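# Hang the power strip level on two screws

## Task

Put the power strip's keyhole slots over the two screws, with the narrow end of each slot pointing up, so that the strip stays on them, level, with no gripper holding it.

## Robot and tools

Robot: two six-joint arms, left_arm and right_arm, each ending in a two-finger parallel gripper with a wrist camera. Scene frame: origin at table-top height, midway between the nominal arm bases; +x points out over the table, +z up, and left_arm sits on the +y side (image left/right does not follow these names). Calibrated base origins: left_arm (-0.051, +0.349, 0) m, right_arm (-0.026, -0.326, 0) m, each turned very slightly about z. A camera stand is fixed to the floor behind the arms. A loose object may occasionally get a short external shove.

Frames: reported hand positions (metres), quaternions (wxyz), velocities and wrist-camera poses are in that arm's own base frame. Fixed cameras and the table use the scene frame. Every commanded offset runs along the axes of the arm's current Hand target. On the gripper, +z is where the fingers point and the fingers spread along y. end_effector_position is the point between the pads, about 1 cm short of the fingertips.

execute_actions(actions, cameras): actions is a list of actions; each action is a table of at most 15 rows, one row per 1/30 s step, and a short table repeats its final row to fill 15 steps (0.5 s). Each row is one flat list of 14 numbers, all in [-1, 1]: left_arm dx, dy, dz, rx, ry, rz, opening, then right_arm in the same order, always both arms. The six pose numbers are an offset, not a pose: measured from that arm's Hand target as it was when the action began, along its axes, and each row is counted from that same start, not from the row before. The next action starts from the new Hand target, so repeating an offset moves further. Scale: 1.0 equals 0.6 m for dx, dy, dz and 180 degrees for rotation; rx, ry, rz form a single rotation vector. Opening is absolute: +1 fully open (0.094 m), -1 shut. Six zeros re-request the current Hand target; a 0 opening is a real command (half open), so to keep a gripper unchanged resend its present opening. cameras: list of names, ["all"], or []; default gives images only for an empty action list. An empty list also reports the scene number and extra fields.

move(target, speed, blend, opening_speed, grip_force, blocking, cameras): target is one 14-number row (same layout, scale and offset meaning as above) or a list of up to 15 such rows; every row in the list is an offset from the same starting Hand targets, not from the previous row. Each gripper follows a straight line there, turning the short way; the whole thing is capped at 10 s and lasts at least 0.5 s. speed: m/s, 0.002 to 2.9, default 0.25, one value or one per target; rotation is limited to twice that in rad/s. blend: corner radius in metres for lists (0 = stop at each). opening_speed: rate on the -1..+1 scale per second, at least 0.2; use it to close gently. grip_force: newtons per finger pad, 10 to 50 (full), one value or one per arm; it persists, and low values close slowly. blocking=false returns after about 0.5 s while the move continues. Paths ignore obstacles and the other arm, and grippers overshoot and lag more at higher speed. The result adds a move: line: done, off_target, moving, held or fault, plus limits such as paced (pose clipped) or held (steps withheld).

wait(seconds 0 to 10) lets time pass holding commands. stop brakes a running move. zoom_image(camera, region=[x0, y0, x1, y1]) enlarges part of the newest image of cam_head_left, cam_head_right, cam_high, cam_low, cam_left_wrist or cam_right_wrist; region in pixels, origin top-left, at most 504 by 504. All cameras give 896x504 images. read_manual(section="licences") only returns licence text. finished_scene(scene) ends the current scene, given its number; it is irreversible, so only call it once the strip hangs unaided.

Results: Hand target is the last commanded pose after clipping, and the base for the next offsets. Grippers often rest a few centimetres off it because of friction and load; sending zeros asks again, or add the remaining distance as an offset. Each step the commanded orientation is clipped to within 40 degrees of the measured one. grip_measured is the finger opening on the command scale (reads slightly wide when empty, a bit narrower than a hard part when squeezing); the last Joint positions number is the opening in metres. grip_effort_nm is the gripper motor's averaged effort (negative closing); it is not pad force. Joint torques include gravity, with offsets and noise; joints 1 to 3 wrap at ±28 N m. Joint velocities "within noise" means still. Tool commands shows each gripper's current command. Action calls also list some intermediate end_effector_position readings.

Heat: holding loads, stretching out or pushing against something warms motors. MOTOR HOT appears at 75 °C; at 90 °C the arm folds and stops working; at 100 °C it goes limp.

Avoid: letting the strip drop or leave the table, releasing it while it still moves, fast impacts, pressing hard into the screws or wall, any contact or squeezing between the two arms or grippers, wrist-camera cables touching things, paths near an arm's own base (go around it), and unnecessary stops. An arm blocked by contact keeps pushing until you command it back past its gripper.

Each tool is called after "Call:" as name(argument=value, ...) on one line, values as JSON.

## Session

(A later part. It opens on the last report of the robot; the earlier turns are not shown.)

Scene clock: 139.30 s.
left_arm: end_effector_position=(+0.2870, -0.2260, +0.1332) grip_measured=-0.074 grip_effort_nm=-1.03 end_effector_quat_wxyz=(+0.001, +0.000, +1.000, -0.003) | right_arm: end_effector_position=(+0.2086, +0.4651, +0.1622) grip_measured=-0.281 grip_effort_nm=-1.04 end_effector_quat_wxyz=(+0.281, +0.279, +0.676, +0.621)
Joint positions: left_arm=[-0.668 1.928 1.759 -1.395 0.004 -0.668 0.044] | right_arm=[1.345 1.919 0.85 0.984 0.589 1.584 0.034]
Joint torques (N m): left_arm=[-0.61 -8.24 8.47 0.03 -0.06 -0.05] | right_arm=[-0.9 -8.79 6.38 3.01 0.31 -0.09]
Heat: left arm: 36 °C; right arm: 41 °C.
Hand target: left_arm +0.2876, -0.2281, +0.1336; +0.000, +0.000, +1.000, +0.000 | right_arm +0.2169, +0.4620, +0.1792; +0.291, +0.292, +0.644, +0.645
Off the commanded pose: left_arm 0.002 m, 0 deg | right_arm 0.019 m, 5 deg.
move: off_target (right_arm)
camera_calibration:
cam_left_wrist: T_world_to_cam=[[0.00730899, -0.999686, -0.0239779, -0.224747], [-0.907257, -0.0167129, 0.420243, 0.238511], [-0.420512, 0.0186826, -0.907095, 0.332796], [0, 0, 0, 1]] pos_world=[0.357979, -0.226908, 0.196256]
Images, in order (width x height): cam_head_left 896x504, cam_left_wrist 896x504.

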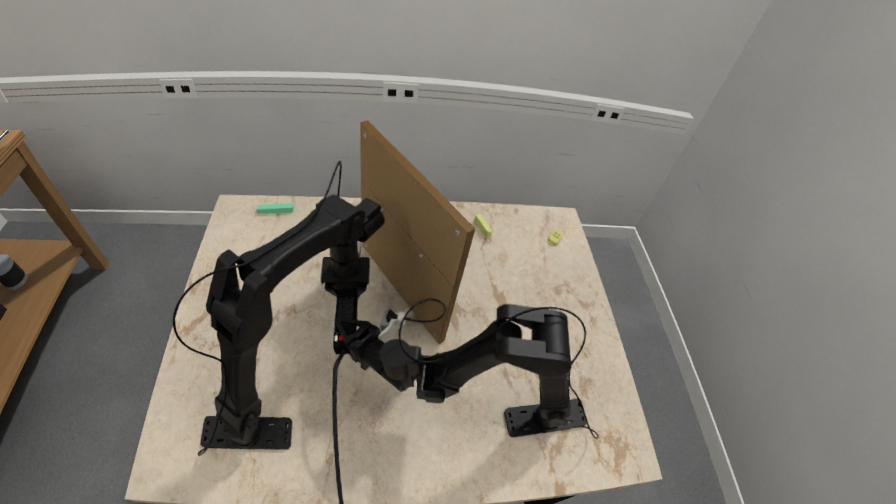

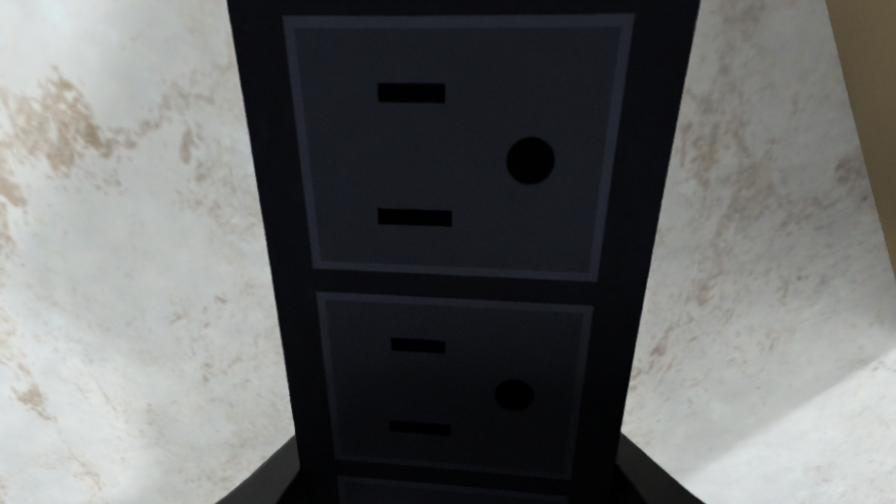

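Call:
move(target=[[0,0,0,0,0,0,-0.4,0,0,0,0,0,0,0.4],[0,0,0,0,0,0,-0.4,0,0,-0.24,0,0,0,0.4]], speed=0.1, opening_speed=0.6, cameras=["cam_left_wrist","cam_head_left"])

Scene clock: 146.80 s.
left_arm: end_effector_position=(+0.2874, -0.2257, +0.1332) grip_measured=-0.074 grip_effort_nm=-1.03 end_effector_quat_wxyz=(+0.003, +0.000, +1.000, -0.002) | right_arm: end_effector_position=(+0.1088, +0.3727, +0.1705) grip_measured=+0.397 grip_effort_nm=0.13 end_effector_quat_wxyz=(+0.291, +0.288, +0.654, +0.636)
Joint positions: left_arm=[-0.669 1.928 1.759 -1.395 -0.001 -0.669 0.043] | right_arm=[1.669 1.638 0.445 1.159 0.942 1.584 0.066]
Joint torques (N m): left_arm=[-0.53 -8.25 8.47 0.02 -0.02 -0.04] | right_arm=[0.4 -8.34 4.26 2.06 0.14 -0.11]
Heat: left arm: 36 °C; right arm: 42 °C.
Hand target: left_arm +0.2876, -0.2281, +0.1336; +0.000, +0.000, +1.000, +0.000 | right_arm +0.1089, +0.3669, +0.1792; +0.291, +0.292, +0.644, +0.645
Off the commanded pose: left_arm 0.002 m, 0 deg | right_arm 0.010 m, 2 deg.
move: done
camera_calibration:
cam_left_wrist: T_world_to_cam=[[0.00779227, -0.999596, -0.0273424, -0.224127], [-0.908549, -0.018499, 0.417368, 0.239203], [-0.417705, 0.0215897, -0.908326, 0.333037], [0, 0, 0, 1]] pos_world=[0.358186, -0.226802, 0.196542]
Images, in order (width x height): cam_head_left 896x504, cam_left_wrist 896x504.

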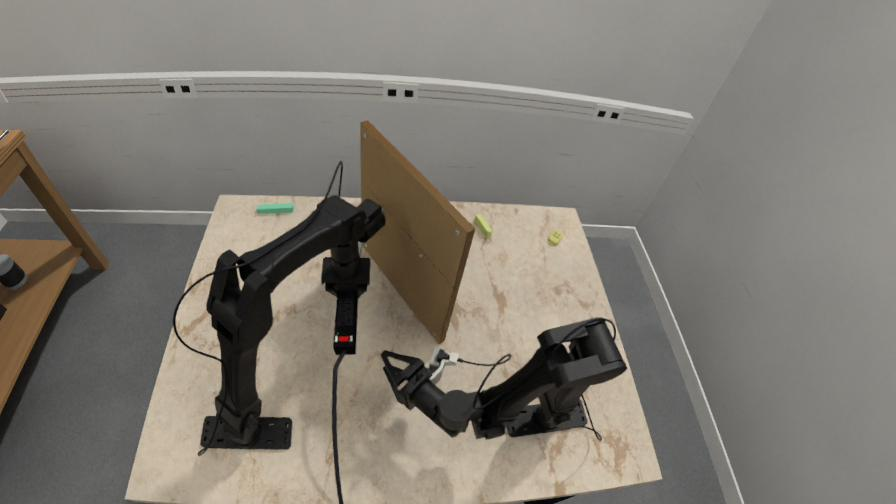

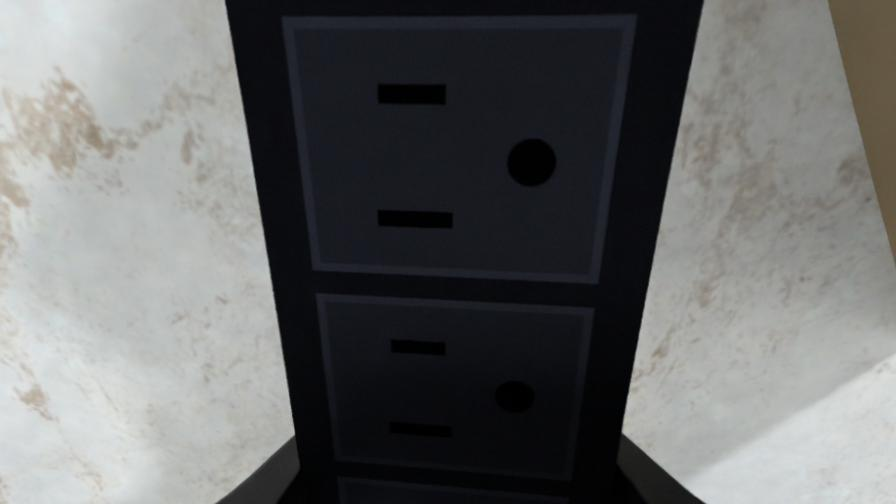

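Call:
move(target=[[0,0.1,-0.25,0,-0.12,0,-0.4,0,0,0,0,0,0,0.4],[0.0127,0.297,-0.37,0,-0.5,0,-0.4,0,0,0,0,0,0,0.4]], speed=0.2, blend=[0.03,0], cameras=["cam_left_wrist","cam_head_left"])

Scene clock: 160.80 s.
left_arm: end_effector_position=(+0.2775, -0.0529, +0.3304) grip_measured=-0.086 grip_effort_nm=-1.03 end_effector_quat_wxyz=(+0.671, +0.015, +0.741, +0.006) | right_arm: end_effector_position=(+0.1088, +0.3726, +0.1705) grip_measured=+0.397 grip_effort_nm=0.13 end_effector_quat_wxyz=(+0.292, +0.288, +0.654, +0.636)
Joint positions: left_arm=[-0.489 0.61 0.72 -0.222 -0.476 -0.022 0.043] | right_arm=[1.669 1.638 0.445 1.159 0.943 1.584 0.066]
Joint torques (N m): left_arm=[0.91 -0.02 7.8 2.97 -0.11 0.19] | right_arm=[0.31 -8.21 4.18 2.06 0.12 -0.09]
Heat: left arm: 37 °C; right arm: 40 °C.
Hand target: left_arm +0.2800, -0.0499, +0.3556; +0.707, +0.000, +0.707, +0.000 | right_arm +0.1089, +0.3669, +0.1792; +0.291, +0.292, +0.644, +0.645
Off the commanded pose: left_arm 0.026 m, 6 deg | right_arm 0.010 m, 2 deg.
move: off_target (left_arm)
camera_calibration:
cam_left_wrist: T_world_to_cam=[[0.0178692, -0.999532, -0.0248431, -0.0495702], [-0.510816, 0.0122331, -0.859603, 0.46426], [0.859505, 0.0280507, -0.510358, 0.0187612], [0, 0, 0, 1]] pos_world=[0.221912, -0.0557525, 0.407423]
Images, in order (width x height): cam_head_left 896x504, cam_left_wrist 896x504.

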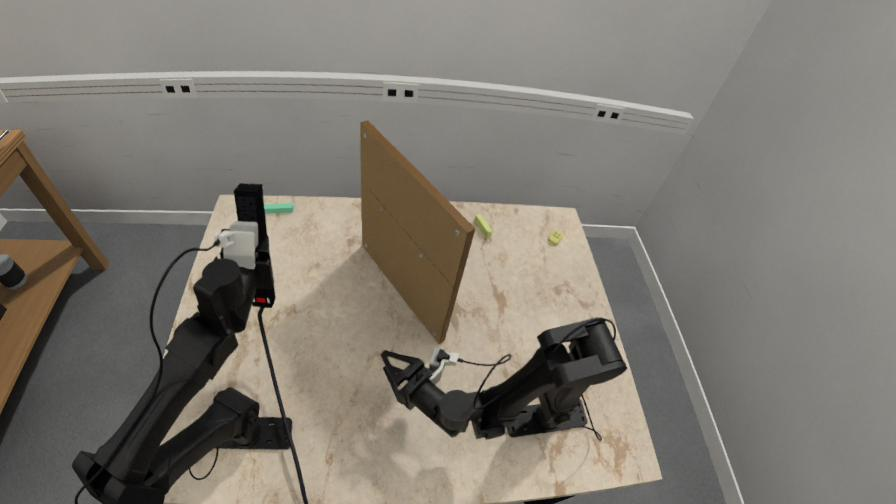

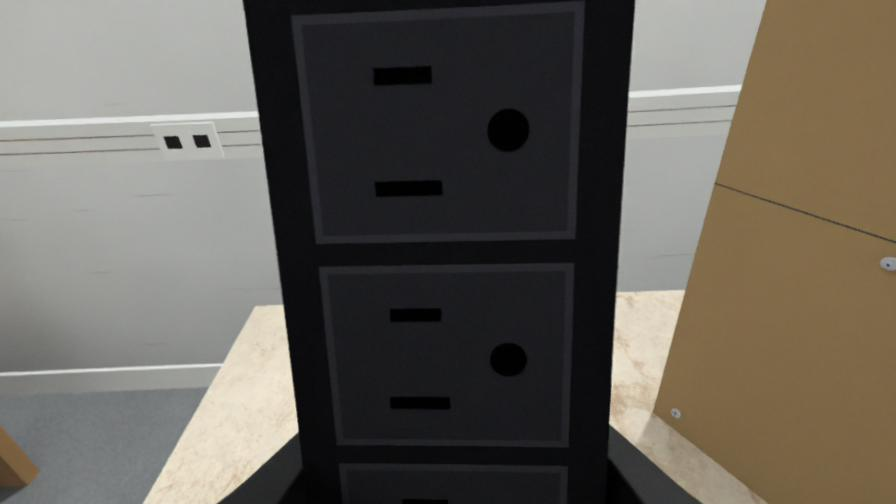

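Call:
move(target=[[-0.067,0,-0.05,0,0,0.5,-0.4,0,0,0,0,0,0,0.4],[-0.067,-0.25,-0.02,0.2533,-0.2533,0.4523,-0.4,0,0,0,0,0,0,0.4]], speed=0.25, blend=[0.03,0], cameras=["cam_left_wrist","cam_head_left","cam_head_right"])

Scene clock: 171.13 s.
left_arm: end_effector_position=(+0.2678, -0.1974, +0.3526) grip_measured=-0.086 grip_effort_nm=-1.03 end_effector_quat_wxyz=(+0.651, +0.701, +0.254, +0.141) | right_arm: end_effector_position=(+0.1088, +0.3726, +0.1705) grip_measured=+0.397 grip_effort_nm=0.13 end_effector_quat_wxyz=(+0.292, +0.288, +0.654, +0.636)
Joint positions: left_arm=[-0.264 0.931 0.903 -0.124 0.741 1.54 0.043] | right_arm=[1.669 1.638 0.445 1.159 0.943 1.584 0.066]
Joint torques (N m): left_arm=[0.12 -2.06 12.33 2.75 0.2 0.34] | right_arm=[0.29 -8.23 4.26 2.04 0.13 -0.15]
Heat: left arm: 43 °C; right arm: 39 °C.
Hand target: left_arm +0.2680, -0.1999, +0.3958; +0.680, +0.681, +0.192, +0.192 | right_arm +0.1089, +0.3669, +0.1792; +0.291, +0.292, +0.644, +0.645
Off the commanded pose: left_arm 0.043 m, 10 deg | right_arm 0.010 m, 2 deg.
move: off_target (left_arm)
camera_calibration:
cam_left_wrist: T_world_to_cam=[[-0.161978, -0.00722731, -0.986768, 0.389947], [0.526854, 0.844889, -0.0926711, 0.0962096], [0.834379, -0.534893, -0.133046, -0.195052], [0, 0, 0, 1]] pos_world=[0.175222, -0.1828, 0.367753]
Images, in order (width x height): cam_head_left 896x504, cam_head_right 896x504, cam_left_wrist 896x504.

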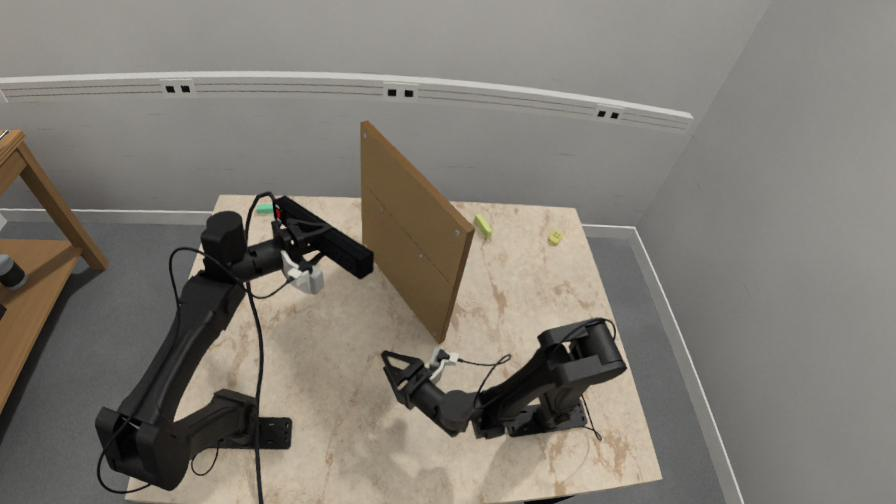

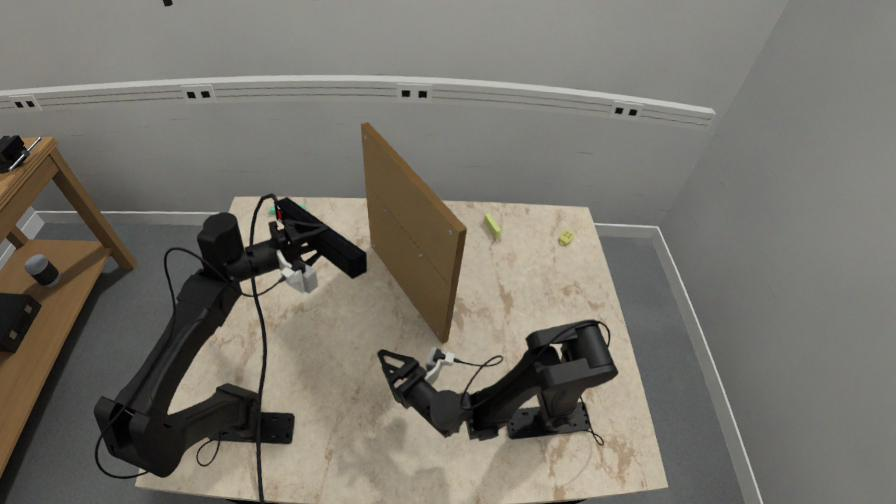

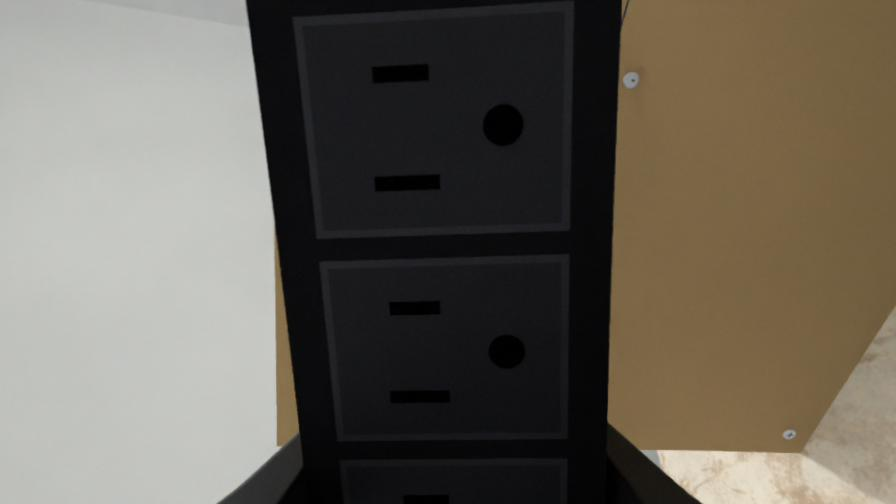

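Call:
zoom_image(camera="cam_head_left", region=[250, 170, 390, 310])

Scaled by 3.600 from the camera's 896x504 image, which has a finer 1280x720 frame.

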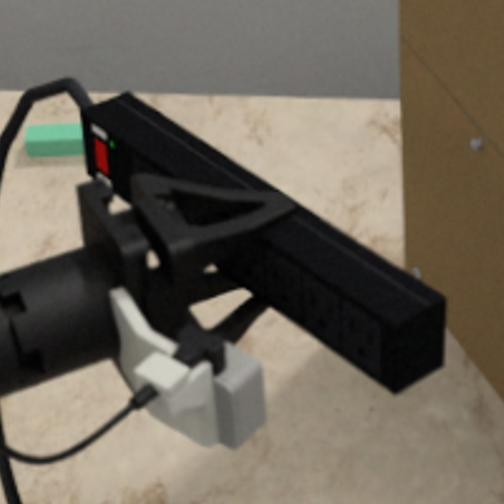

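Call:
zoom_image(camera="cam_head_left", region=[180, 180, 320, 340])

Scaled by 3.150 from the camera's 896x504 image, which has a finer 1280x720 frame.

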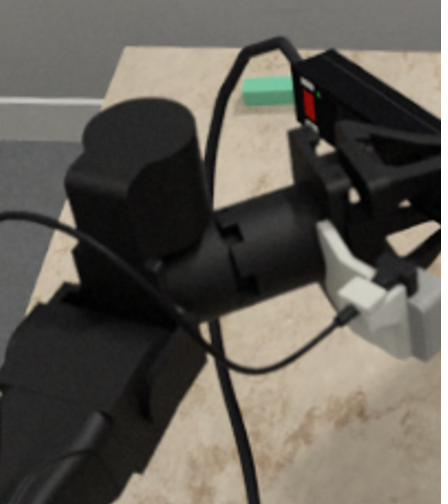

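Call:
move(target=[-0.0175,-0.16,0.142,-0.035,-0.087,0.04,-0.4,0,0,0,0,0,0,0.4], speed=0.15, cameras=["cam_left_wrist","cam_head_left"])

Call:
zoom_image(camera="cam_head_left", region=[300, 160, 440, 300])

Scene clock: 189.00 s.
left_arm: end_effector_position=(+0.3072, -0.2757, +0.2837) grip_measured=-0.086 grip_effort_nm=-1.03 end_effector_quat_wxyz=(+0.709, +0.690, +0.082, +0.122) | right_arm: end_effector_position=(+0.1088, +0.3726, +0.1705) grip_measured=+0.397 grip_effort_nm=0.13 end_effector_quat_wxyz=(+0.292, +0.288, +0.654, +0.636)
Joint positions: left_arm=[-0.386 1.404 0.733 0.726 0.894 1.58 0.043] | right_arm=[1.669 1.638 0.445 1.159 0.943 1.584 0.066]
Joint torques (N m): left_arm=[-0.68 -5.34 7.94 2.47 0.05 0.2] | right_arm=[0.13 -8.32 4.19 2.08 0.13 -0.13]
Heat: left arm: 46 °C; right arm: 39 °C.
Hand target: left_arm +0.3034, -0.2781, +0.2997; +0.723, +0.673, +0.043, +0.150 | right_arm +0.1089, +0.3669, +0.1792; +0.291, +0.292, +0.644, +0.645
Off the commanded pose: left_arm 0.017 m, 6 deg | right_arm 0.010 m, 2 deg.
move: off_target (left_arm)
camera_calibration:
cam_left_wrist: T_world_to_cam=[[0.0619381, -0.0498686, -0.996833, 0.250134], [0.747301, 0.664355, 0.0131977, -0.0123093], [0.661593, -0.745752, 0.0784157, -0.344061], [0, 0, 0, 1]] pos_world=[0.221334, -0.235932, 0.276484]
Images, in order (width x height): cam_head_left 896x504, cam_left_wrist 896x504.

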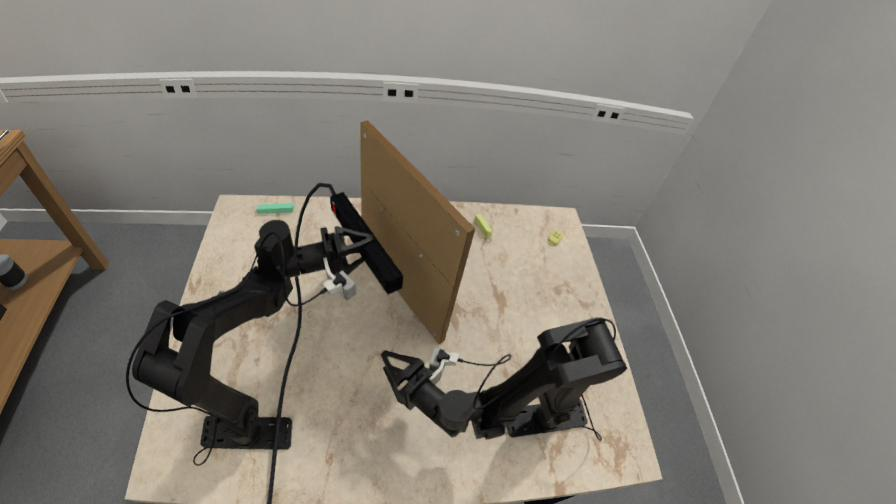

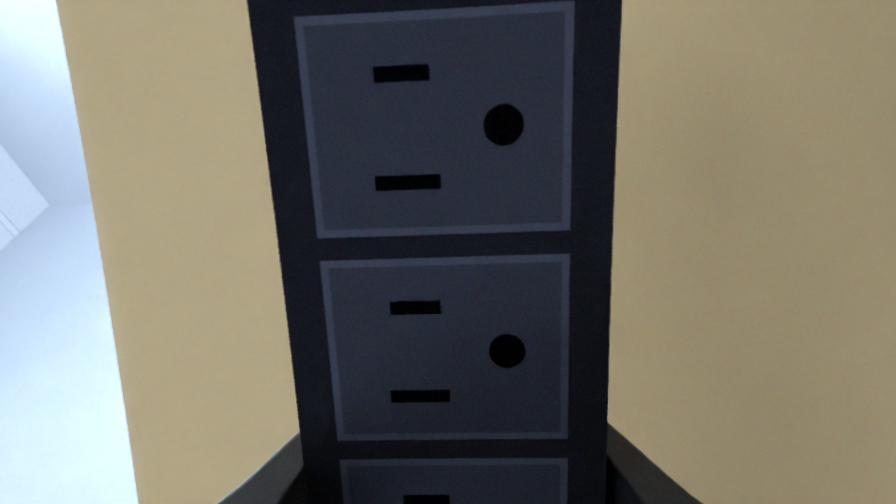

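Scaled by 3.600 from the camera's 896x504 image, which has a finer 1280x720 frame.

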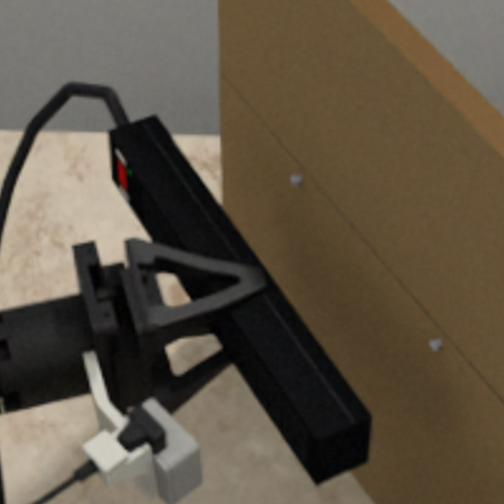

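Call:
move(target=[0.0458,-0.074,0.0908,0,0.011,-0.008,-0.4,0,0,0,0,0,0,0.4], speed=0.1, cameras=["cam_left_wrist","cam_head_left"])

Call:
zoom_image(camera="cam_head_left", region=[320, 160, 460, 300])

Scene clock: 199.63 s.
left_arm: end_effector_position=(+0.3454, -0.3184, +0.2295) grip_measured=-0.086 grip_effort_nm=-1.03 end_effector_quat_wxyz=(+0.698, +0.698, +0.112, +0.110) | right_arm: end_effector_position=(+0.1088, +0.3726, +0.1705) grip_measured=+0.397 grip_effort_nm=0.13 end_effector_quat_wxyz=(+0.292, +0.288, +0.654, +0.636)
Joint positions: left_arm=[-0.473 1.693 0.811 0.883 0.782 1.568 0.043] | right_arm=[1.669 1.638 0.445 1.159 0.943 1.584 0.066]
Joint torques (N m): left_arm=[-0.64 -7.3 11.41 2.61 -0.01 0.21] | right_arm=[0.13 -8.23 4.12 2.04 0.08 -0.11]
Heat: left arm: 46 °C; right arm: 39 °C.
Hand target: left_arm +0.3510, -0.3250, +0.2648; +0.724, +0.670, +0.064, +0.152 | right_arm +0.1089, +0.3669, +0.1792; +0.291, +0.292, +0.644, +0.645
Off the commanded pose: left_arm 0.036 m, 9 deg | right_arm 0.010 m, 2 deg.
move: off_target (left_arm)
camera_calibration:
cam_left_wrist: T_world_to_cam=[[-0.0000560118, -0.0325375, -0.999471, 0.219159], [0.729732, 0.68337, -0.0222878, 0.00842307], [0.683733, -0.729347, 0.0237054, -0.38679], [0, 0, 0, 1]] pos_world=[0.258327, -0.28073, 0.2284]
Images, in order (width x height): cam_head_left 896x504, cam_left_wrist 896x504.

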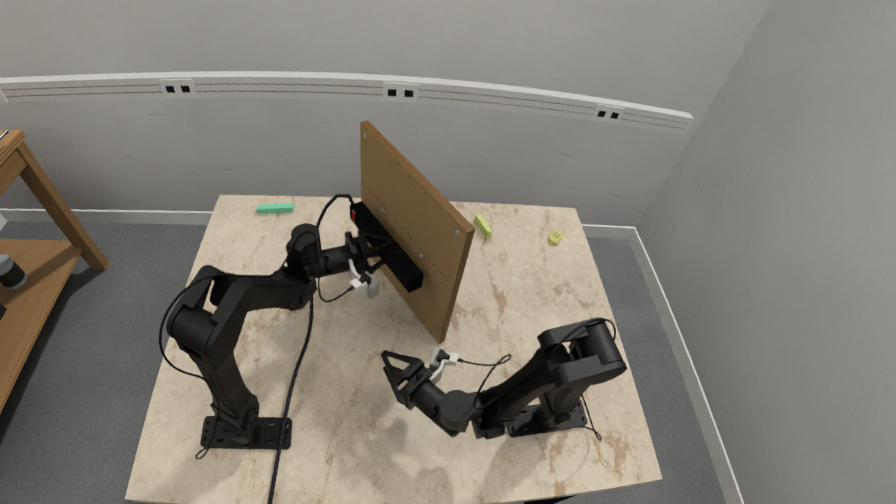

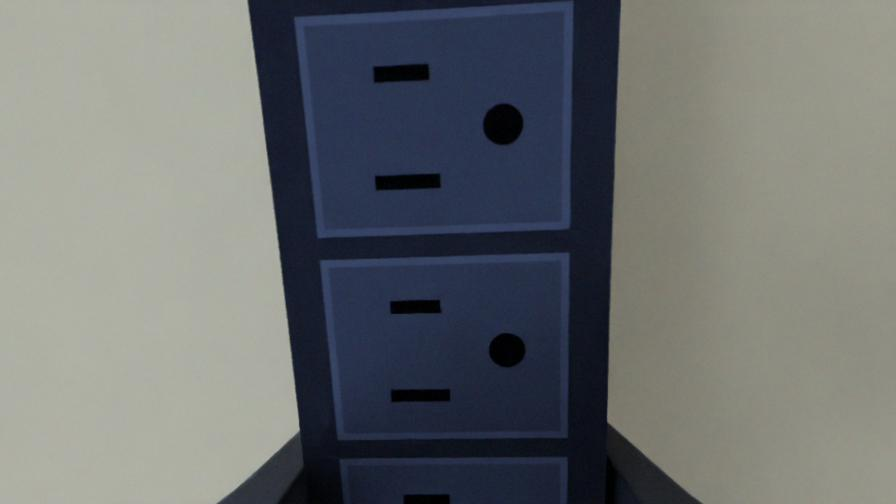

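Scaled by 3.600 from the camera's 896x504 image, which has a finer 1280x720 frame.

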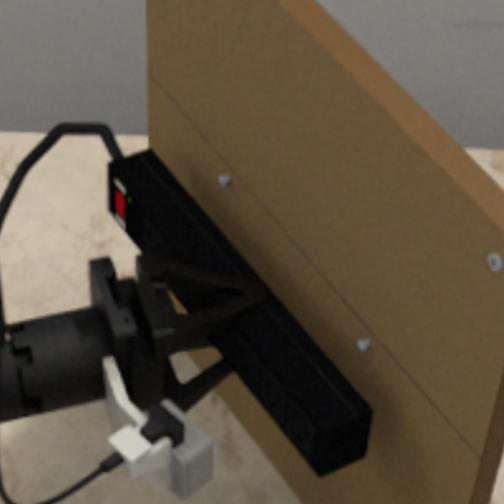

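Call:
move(target=[0.0187,0.0183,0.0325,0,0,0.005,-0.4,0,0,0,0,0,0,0.4], speed=0.06, cameras=["cam_left_wrist","cam_head_left"])

Call:
zoom_image(camera="cam_head_left", region=[320, 160, 460, 300])

Scene clock: 207.50 s.
left_arm: end_effector_position=(+0.3625, -0.3332, +0.2502) grip_measured=-0.087 grip_effort_nm=-1.03 end_effector_quat_wxyz=(+0.705, +0.691, +0.100, +0.124) | right_arm: end_effector_position=(+0.1088, +0.3726, +0.1705) grip_measured=+0.397 grip_effort_nm=0.13 end_effector_quat_wxyz=(+0.292, +0.288, +0.654, +0.636)
Joint positions: left_arm=[-0.489 1.736 0.928 0.843 0.764 1.577 0.043] | right_arm=[1.669 1.638 0.445 1.159 0.943 1.584 0.066]
Joint torques (N m): left_arm=[-0.77 -7.88 11.48 2.3 -0.02 0.28] | right_arm=[0.36 -8.23 4.07 2.08 0.15 -0.14]
Heat: left arm: 47 °C; right arm: 39 °C.
Hand target: left_arm +0.3659, -0.3395, +0.2787; +0.723, +0.670, +0.059, +0.158 | right_arm +0.1089, +0.3669, +0.1792; +0.291, +0.292, +0.644, +0.645
Off the commanded pose: left_arm 0.029 m, 7 deg | right_arm 0.010 m, 2 deg.
move: off_target (left_arm)
camera_calibration:
cam_left_wrist: T_world_to_cam=[[0.039301, -0.0459594, -0.99817, 0.220252], [0.72908, 0.684422, -0.00280724, 0.00230825], [0.683299, -0.727636, 0.0604066, -0.418201], [0, 0, 0, 1]] pos_world=[0.275418, -0.295755, 0.245118]
Images, in order (width x height): cam_head_left 896x504, cam_left_wrist 896x504.

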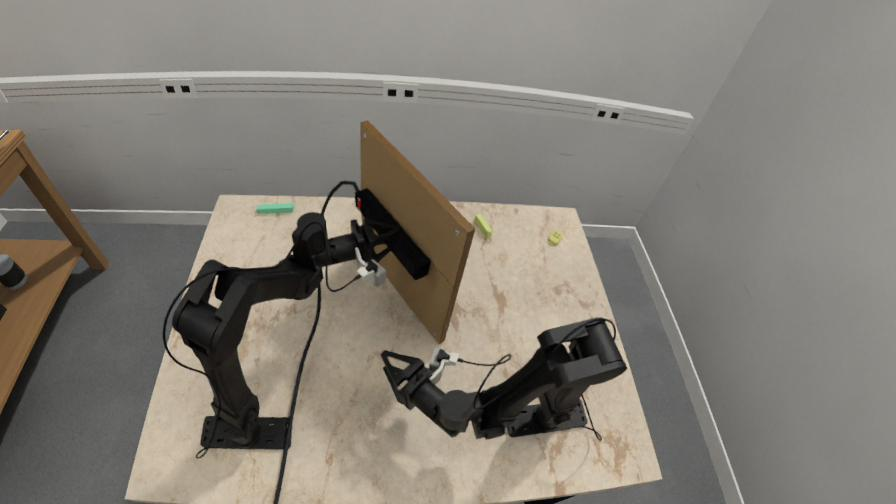

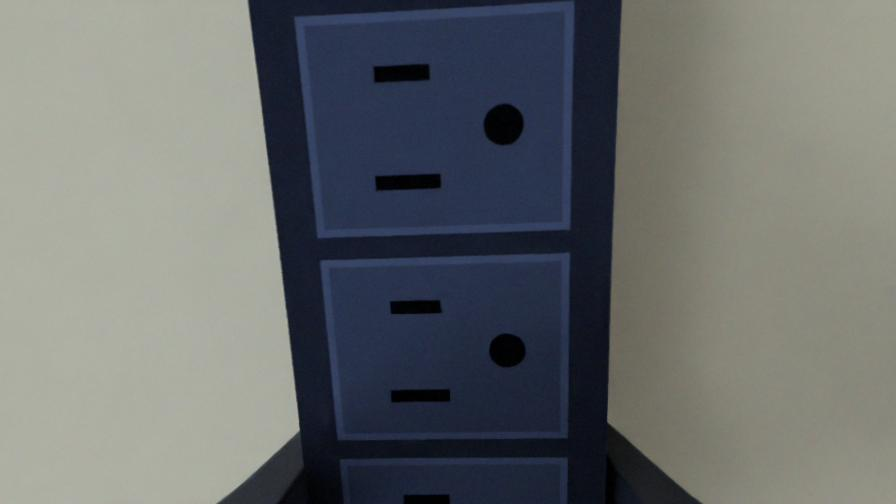

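Scaled by 3.600 from the camera's 896x504 image, which has a finer 1280x720 frame.

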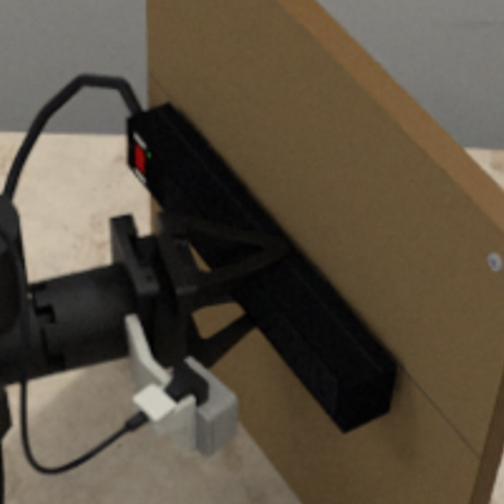

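Call:
move(target=[-0.0078,-0.0123,0.0142,0,0,0,-0.4,0,0,0,0,0,0,0.4], speed=0.05, cameras=["cam_head_left"])

Call:
zoom_image(camera="cam_head_left", region=[320, 160, 460, 300])

Scene clock: 215.20 s.
left_arm: end_effector_position=(+0.3627, -0.3354, +0.2489) grip_measured=-0.087 grip_effort_nm=-1.03 end_effector_quat_wxyz=(+0.706, +0.690, +0.098, +0.127) | right_arm: end_effector_position=(+0.1088, +0.3726, +0.1705) grip_measured=+0.397 grip_effort_nm=0.13 end_effector_quat_wxyz=(+0.292, +0.288, +0.654, +0.636)
Joint positions: left_arm=[-0.495 1.745 0.928 0.857 0.757 1.58 0.043] | right_arm=[1.669 1.638 0.445 1.159 0.943 1.584 0.066]
Joint torques (N m): left_arm=[-2.63 -6.49 11.63 2.37 -0.2 0.28] | right_arm=[0.25 -8.23 4.23 2.04 0.11 -0.13]
Heat: left arm: 47 °C; right arm: 39 °C.
Hand target: left_arm +0.3652, -0.3493, +0.2716; +0.723, +0.670, +0.059, +0.158 | right_arm +0.1089, +0.3669, +0.1792; +0.291, +0.292, +0.644, +0.645
Off the commanded pose: left_arm 0.027 m, 6 deg | right_arm 0.010 m, 2 deg.
move: off_target (left_arm)
Images, in order (width x height): cam_head_left 896x504.

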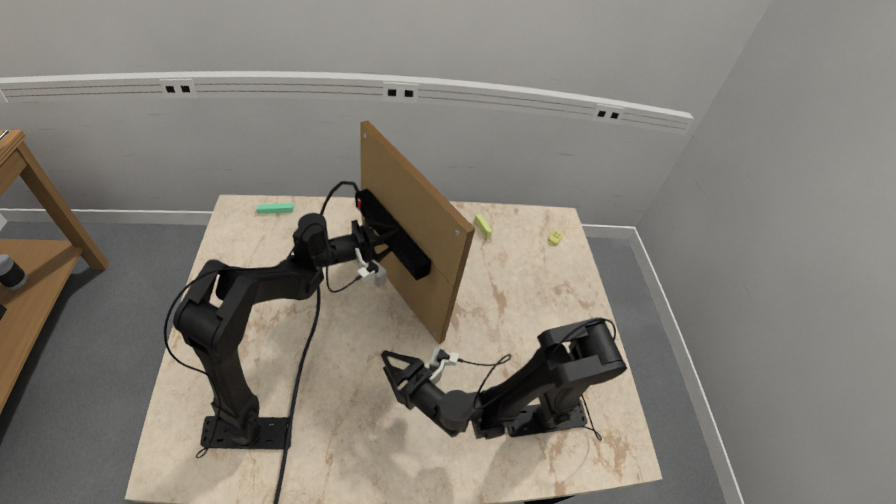

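Scaled by 3.600 from the camera's 896x504 image, which has a finer 1280x720 frame.

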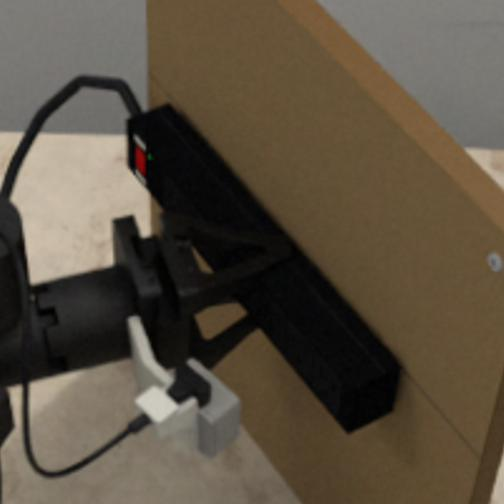

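Call:
move(target=[[-0.027,0.0243,-0.0105,0,0,0,-0.4,0,0,0,0,0,0,0.4],[-0.0185,0.02,0.025,0,0,0,-0.4,0,0,0,0,0,0,0.4]], speed=0.05, cameras=["cam_head_left"])

Call:
zoom_image(camera="cam_head_left", region=[320, 160, 460, 300])

Scene clock: 221.57 s.
left_arm: end_effector_position=(+0.3595, -0.3374, +0.2504) grip_measured=-0.087 grip_effort_nm=-1.03 end_effector_quat_wxyz=(+0.701, +0.693, +0.110, +0.130) | right_arm: end_effector_position=(+0.1088, +0.3726, +0.1705) grip_measured=+0.397 grip_effort_nm=0.13 end_effector_quat_wxyz=(+0.292, +0.288, +0.654, +0.636)
Joint positions: left_arm=[-0.513 1.718 0.919 0.82 0.718 1.583 0.043] | right_arm=[1.669 1.638 0.445 1.159 0.943 1.584 0.066]
Joint torques (N m): left_arm=[-5.82 -6.24 14.17 2.3 -0.3 0.29] | right_arm=[0.23 -8.17 4.15 2.03 0.12 -0.11]
Heat: left arm: 48 °C; right arm: 39 °C.
Hand target: left_arm +0.3574, -0.3664, +0.2834; +0.723, +0.670, +0.059, +0.158 | right_arm +0.1089, +0.3669, +0.1792; +0.291, +0.292, +0.644, +0.645
Off the commanded pose: left_arm 0.044 m, 8 deg | right_arm 0.010 m, 2 deg.
move: off_target (left_arm)
Images, in order (width x height): cam_head_left 896x504.

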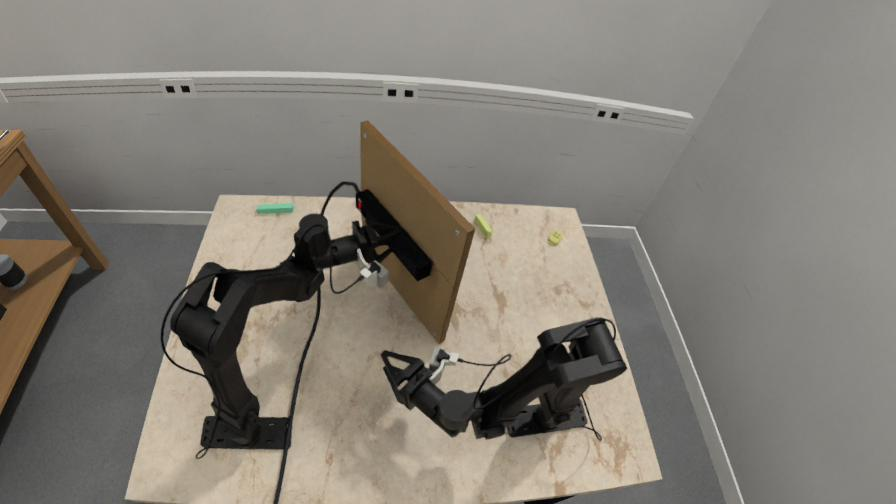

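Scaled by 3.600 from the camera's 896x504 image, which has a finer 1280x720 frame.

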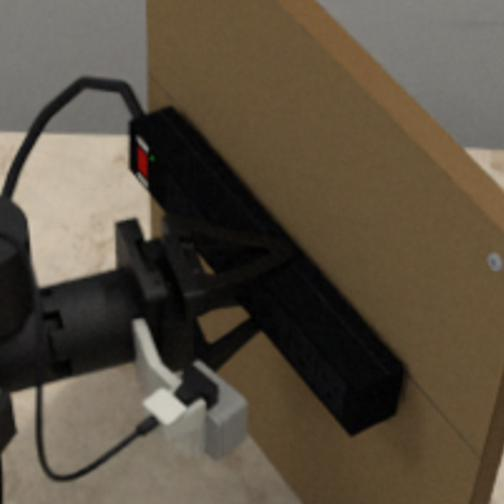

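Call:
move(target=[-0.0133,0.0172,-0.0583,0,0,0,-0.4,0,0,0,0,0,0,0.4], speed=0.08, cameras=["cam_head_left"])

Call:
zoom_image(camera="cam_head_left", region=[320, 160, 460, 300])

Scene clock: 226.70 s.
left_arm: end_effector_position=(+0.3463, -0.3362, +0.2607) grip_measured=-0.087 grip_effort_nm=-1.02 end_effector_quat_wxyz=(+0.704, +0.692, +0.100, +0.128) | right_arm: end_effector_position=(+0.1088, +0.3726, +0.1705) grip_measured=+0.397 grip_effort_nm=0.13 end_effector_quat_wxyz=(+0.292, +0.288, +0.654, +0.636)
Joint positions: left_arm=[-0.522 1.664 0.896 0.799 0.725 1.586 0.043] | right_arm=[1.669 1.638 0.445 1.159 0.943 1.584 0.066]
Joint torques (N m): left_arm=[-0.46 -10.77 7.56 2.37 0.09 0.25] | right_arm=[0.42 -8.18 4.25 2.05 0.14 -0.12]
Heat: left arm: 48 °C; right arm: 39 °C.
Hand target: left_arm +0.3379, -0.3351, +0.2893; +0.723, +0.670, +0.059, +0.158 | right_arm +0.1089, +0.3669, +0.1792; +0.291, +0.292, +0.644, +0.645
Off the commanded pose: left_arm 0.030 m, 7 deg | right_arm 0.010 m, 2 deg.
move: off_target (left_arm)
Images, in order (width x height): cam_head_left 896x504.

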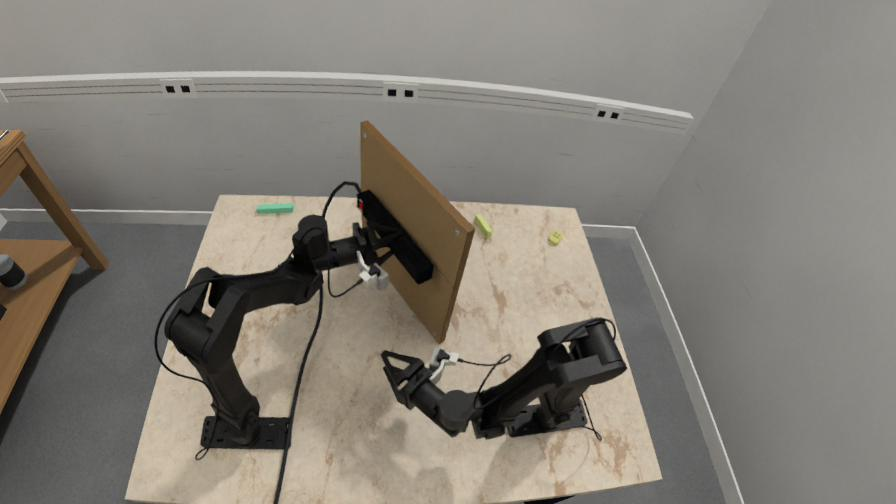

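Scaled by 3.600 from the camera's 896x504 image, which has a finer 1280x720 frame.

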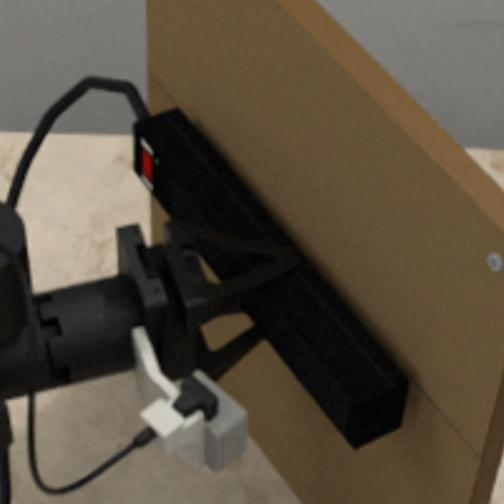

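Call:
move(target=[0,0,-0.04,0,0,0,-0.4,0,0,0,0,0,0,0.4], speed=0.08, cameras=["cam_head_left"])

Call:
zoom_image(camera="cam_head_left", region=[320, 160, 460, 300])

Scene clock: 232.03 s.
left_arm: end_effector_position=(+0.3358, -0.3171, +0.2561) grip_measured=-0.087 grip_effort_nm=-1.03 end_effector_quat_wxyz=(+0.701, +0.696, +0.099, +0.120) | right_arm: end_effector_position=(+0.1088, +0.3726, +0.1705) grip_measured=+0.397 grip_effort_nm=0.13 end_effector_quat_wxyz=(+0.292, +0.288, +0.654, +0.636)
Joint positions: left_arm=[-0.481 1.606 0.825 0.799 0.778 1.586 0.043] | right_arm=[1.669 1.638 0.445 1.159 0.943 1.584 0.066]
Joint torques (N m): left_arm=[0.55 -10.29 7.41 2.51 0.08 0.2] | right_arm=[0.27 -8.29 4.22 2.08 0.16 -0.12]
Heat: left arm: 48 °C; right arm: 39 °C.
Hand target: left_arm +0.3307, -0.3123, +0.2869; +0.723, +0.670, +0.059, +0.158 | right_arm +0.1089, +0.3669, +0.1792; +0.291, +0.292, +0.644, +0.645
Off the commanded pose: left_arm 0.032 m, 7 deg | right_arm 0.010 m, 2 deg.
move: off_target (left_arm)
Images, in order (width x height): cam_head_left 896x504.

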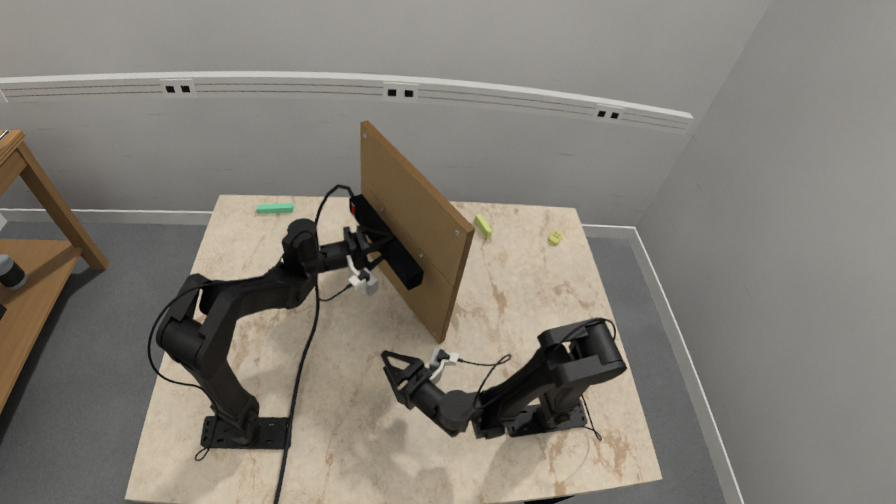

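Scaled by 3.600 from the camera's 896x504 image, which has a finer 1280x720 frame.

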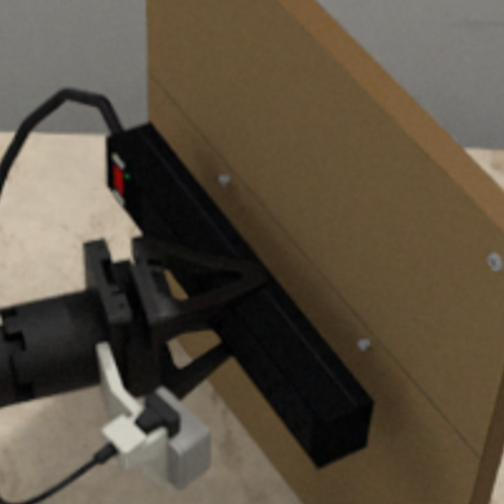

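Call:
move(target=[[0.0127,0.002,0.0405,0,0,0,-0.4,0,0,0,0,0,0,0.4],[0.0245,-0.001,0.09,0,0,0,-0.4,0,0,0,0,0,0,0.4]], speed=0.05, cameras=["cam_head_left"])

Call:
zoom_image(camera="cam_head_left", region=[320, 160, 460, 300])

Scene clock: 246.83 s.
left_arm: end_effector_position=(+0.3498, -0.3433, +0.2626) grip_measured=-0.087 grip_effort_nm=-1.03 end_effector_quat_wxyz=(+0.704, +0.695, +0.093, +0.118) | right_arm: end_effector_position=(+0.1088, +0.3726, +0.1705) grip_measured=+0.397 grip_effort_nm=0.13 end_effector_quat_wxyz=(+0.292, +0.288, +0.654, +0.636)
Joint positions: left_arm=[-0.526 1.692 0.942 0.774 0.746 1.588 0.043] | right_arm=[1.669 1.638 0.445 1.159 0.943 1.584 0.066]
Joint torques (N m): left_arm=[-2.41 -5.49 14.45 2.29 -0.37 0.24] | right_arm=[0.34 -8.42 4.23 2.09 0.14 -0.12]
Heat: left arm: 48 °C; right arm: 39 °C.
Hand target: left_arm +0.3608, -0.3591, +0.2933; +0.723, +0.670, +0.059, +0.158 | right_arm +0.1089, +0.3669, +0.1792; +0.291, +0.292, +0.644, +0.645
Off the commanded pose: left_arm 0.036 m, 7 deg | right_arm 0.010 m, 2 deg.
move: off_target (left_arm)
Images, in order (width x height): cam_head_left 896x504.

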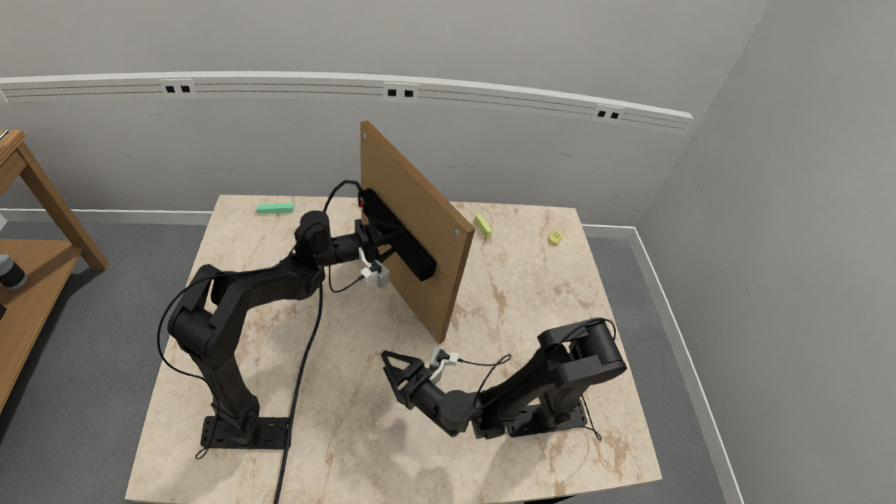

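Scaled by 3.600 from the camera's 896x504 image, which has a finer 1280x720 frame.

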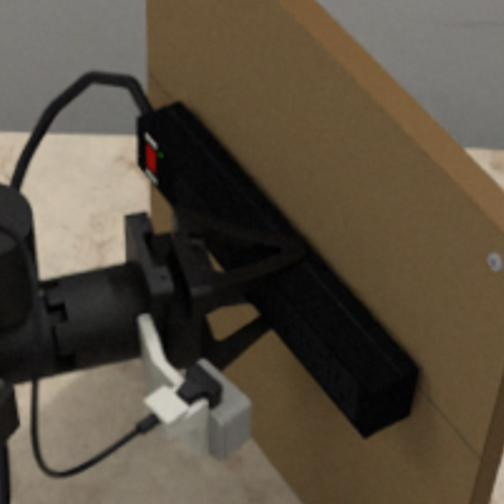

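Call:
move(target=[-0.02,-0.006,-0.01,0,0,0.008,-0.4,0,0,0,0,0,0,0.4], speed=0.03)

Call:
move(target=[-0.008,-0.003,0.01,0,0,0,-0.4,0,0,0,0,0,0,0.4], speed=0.03, cameras=["cam_head_left"])

Call:
zoom_image(camera="cam_head_left", region=[320, 160, 460, 300])

Scene clock: 252.43 s.
left_arm: end_effector_position=(+0.3499, -0.3434, +0.2628) grip_measured=-0.087 grip_effort_nm=-1.03 end_effector_quat_wxyz=(+0.703, +0.695, +0.091, +0.120) | right_arm: end_effector_position=(+0.1088, +0.3726, +0.1705) grip_measured=+0.397 grip_effort_nm=0.13 end_effector_quat_wxyz=(+0.292, +0.288, +0.654, +0.636)
Joint positions: left_arm=[-0.526 1.692 0.943 0.774 0.746 1.593 0.043] | right_arm=[1.669 1.638 0.445 1.159 0.943 1.584 0.066]
Joint torques (N m): left_arm=[-3.85 -7.6 9.94 2.52 -0.5 0.44] | right_arm=[0.18 -8.21 4.07 2.04 0.13 -0.11]
Heat: left arm: 48 °C; right arm: 39 °C.
Hand target: left_arm +0.3482, -0.3573, +0.2878; +0.721, +0.671, +0.051, +0.167 | right_arm +0.1089, +0.3669, +0.1792; +0.291, +0.292, +0.644, +0.645
Off the commanded pose: left_arm 0.029 m, 8 deg | right_arm 0.010 m, 2 deg.
move: off_target (left_arm)

Scene clock: 253.13 s.
left_arm: end_effector_position=(+0.3499, -0.3436, +0.2628) grip_measured=-0.087 grip_effort_nm=-1.03 end_effector_quat_wxyz=(+0.703, +0.695, +0.091, +0.120) | right_arm: end_effector_position=(+0.1088, +0.3726, +0.1705) grip_measured=+0.397 grip_effort_nm=0.13 end_effector_quat_wxyz=(+0.292, +0.288, +0.654, +0.636)
Joint positions: left_arm=[-0.527 1.692 0.943 0.774 0.744 1.593 0.043] | right_arm=[1.669 1.638 0.445 1.159 0.943 1.584 0.066]
Joint torques (N m): left_arm=[-5.74 -6.98 10.04 2.56 -0.67 0.46] | right_arm=[0.31 -8.18 4.18 2.05 0.13 -0.1]
Heat: left arm: 48 °C; right arm: 39 °C.
Hand target: left_arm +0.3458, -0.3646, +0.2859; +0.721, +0.671, +0.050, +0.167 | right_arm +0.1089, +0.3669, +0.1792; +0.291, +0.292, +0.644, +0.645
Off the commanded pose: left_arm 0.031 m, 8 deg | right_arm 0.010 m, 2 deg.
move: off_target (left_arm)
Images, in order (width x height): cam_head_left 896x504.

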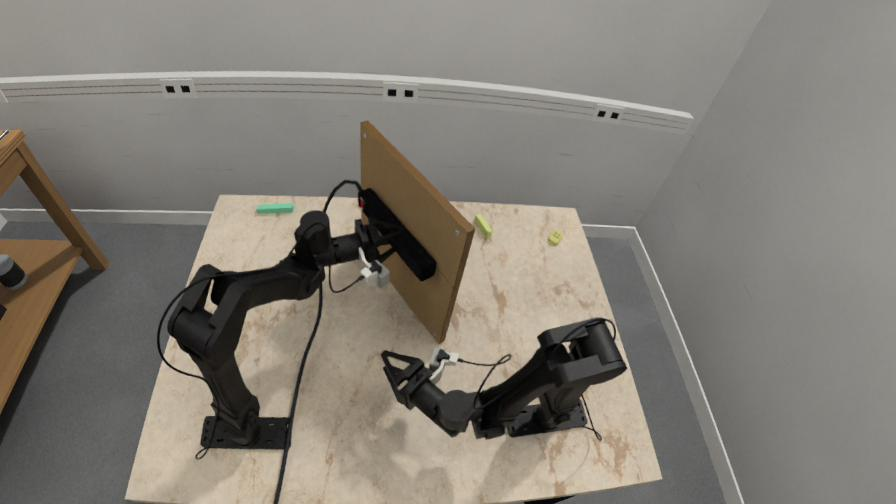

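Scaled by 3.600 from the camera's 896x504 image, which has a finer 1280x720 frame.

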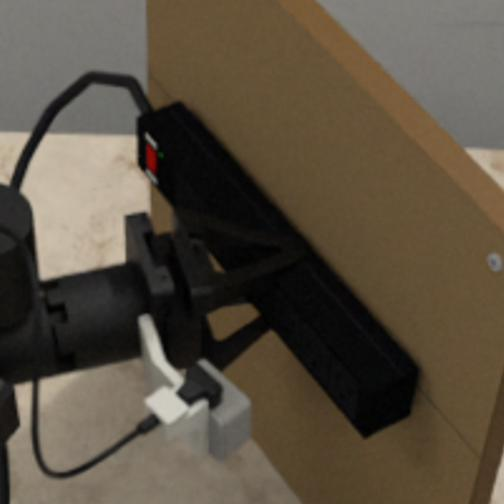

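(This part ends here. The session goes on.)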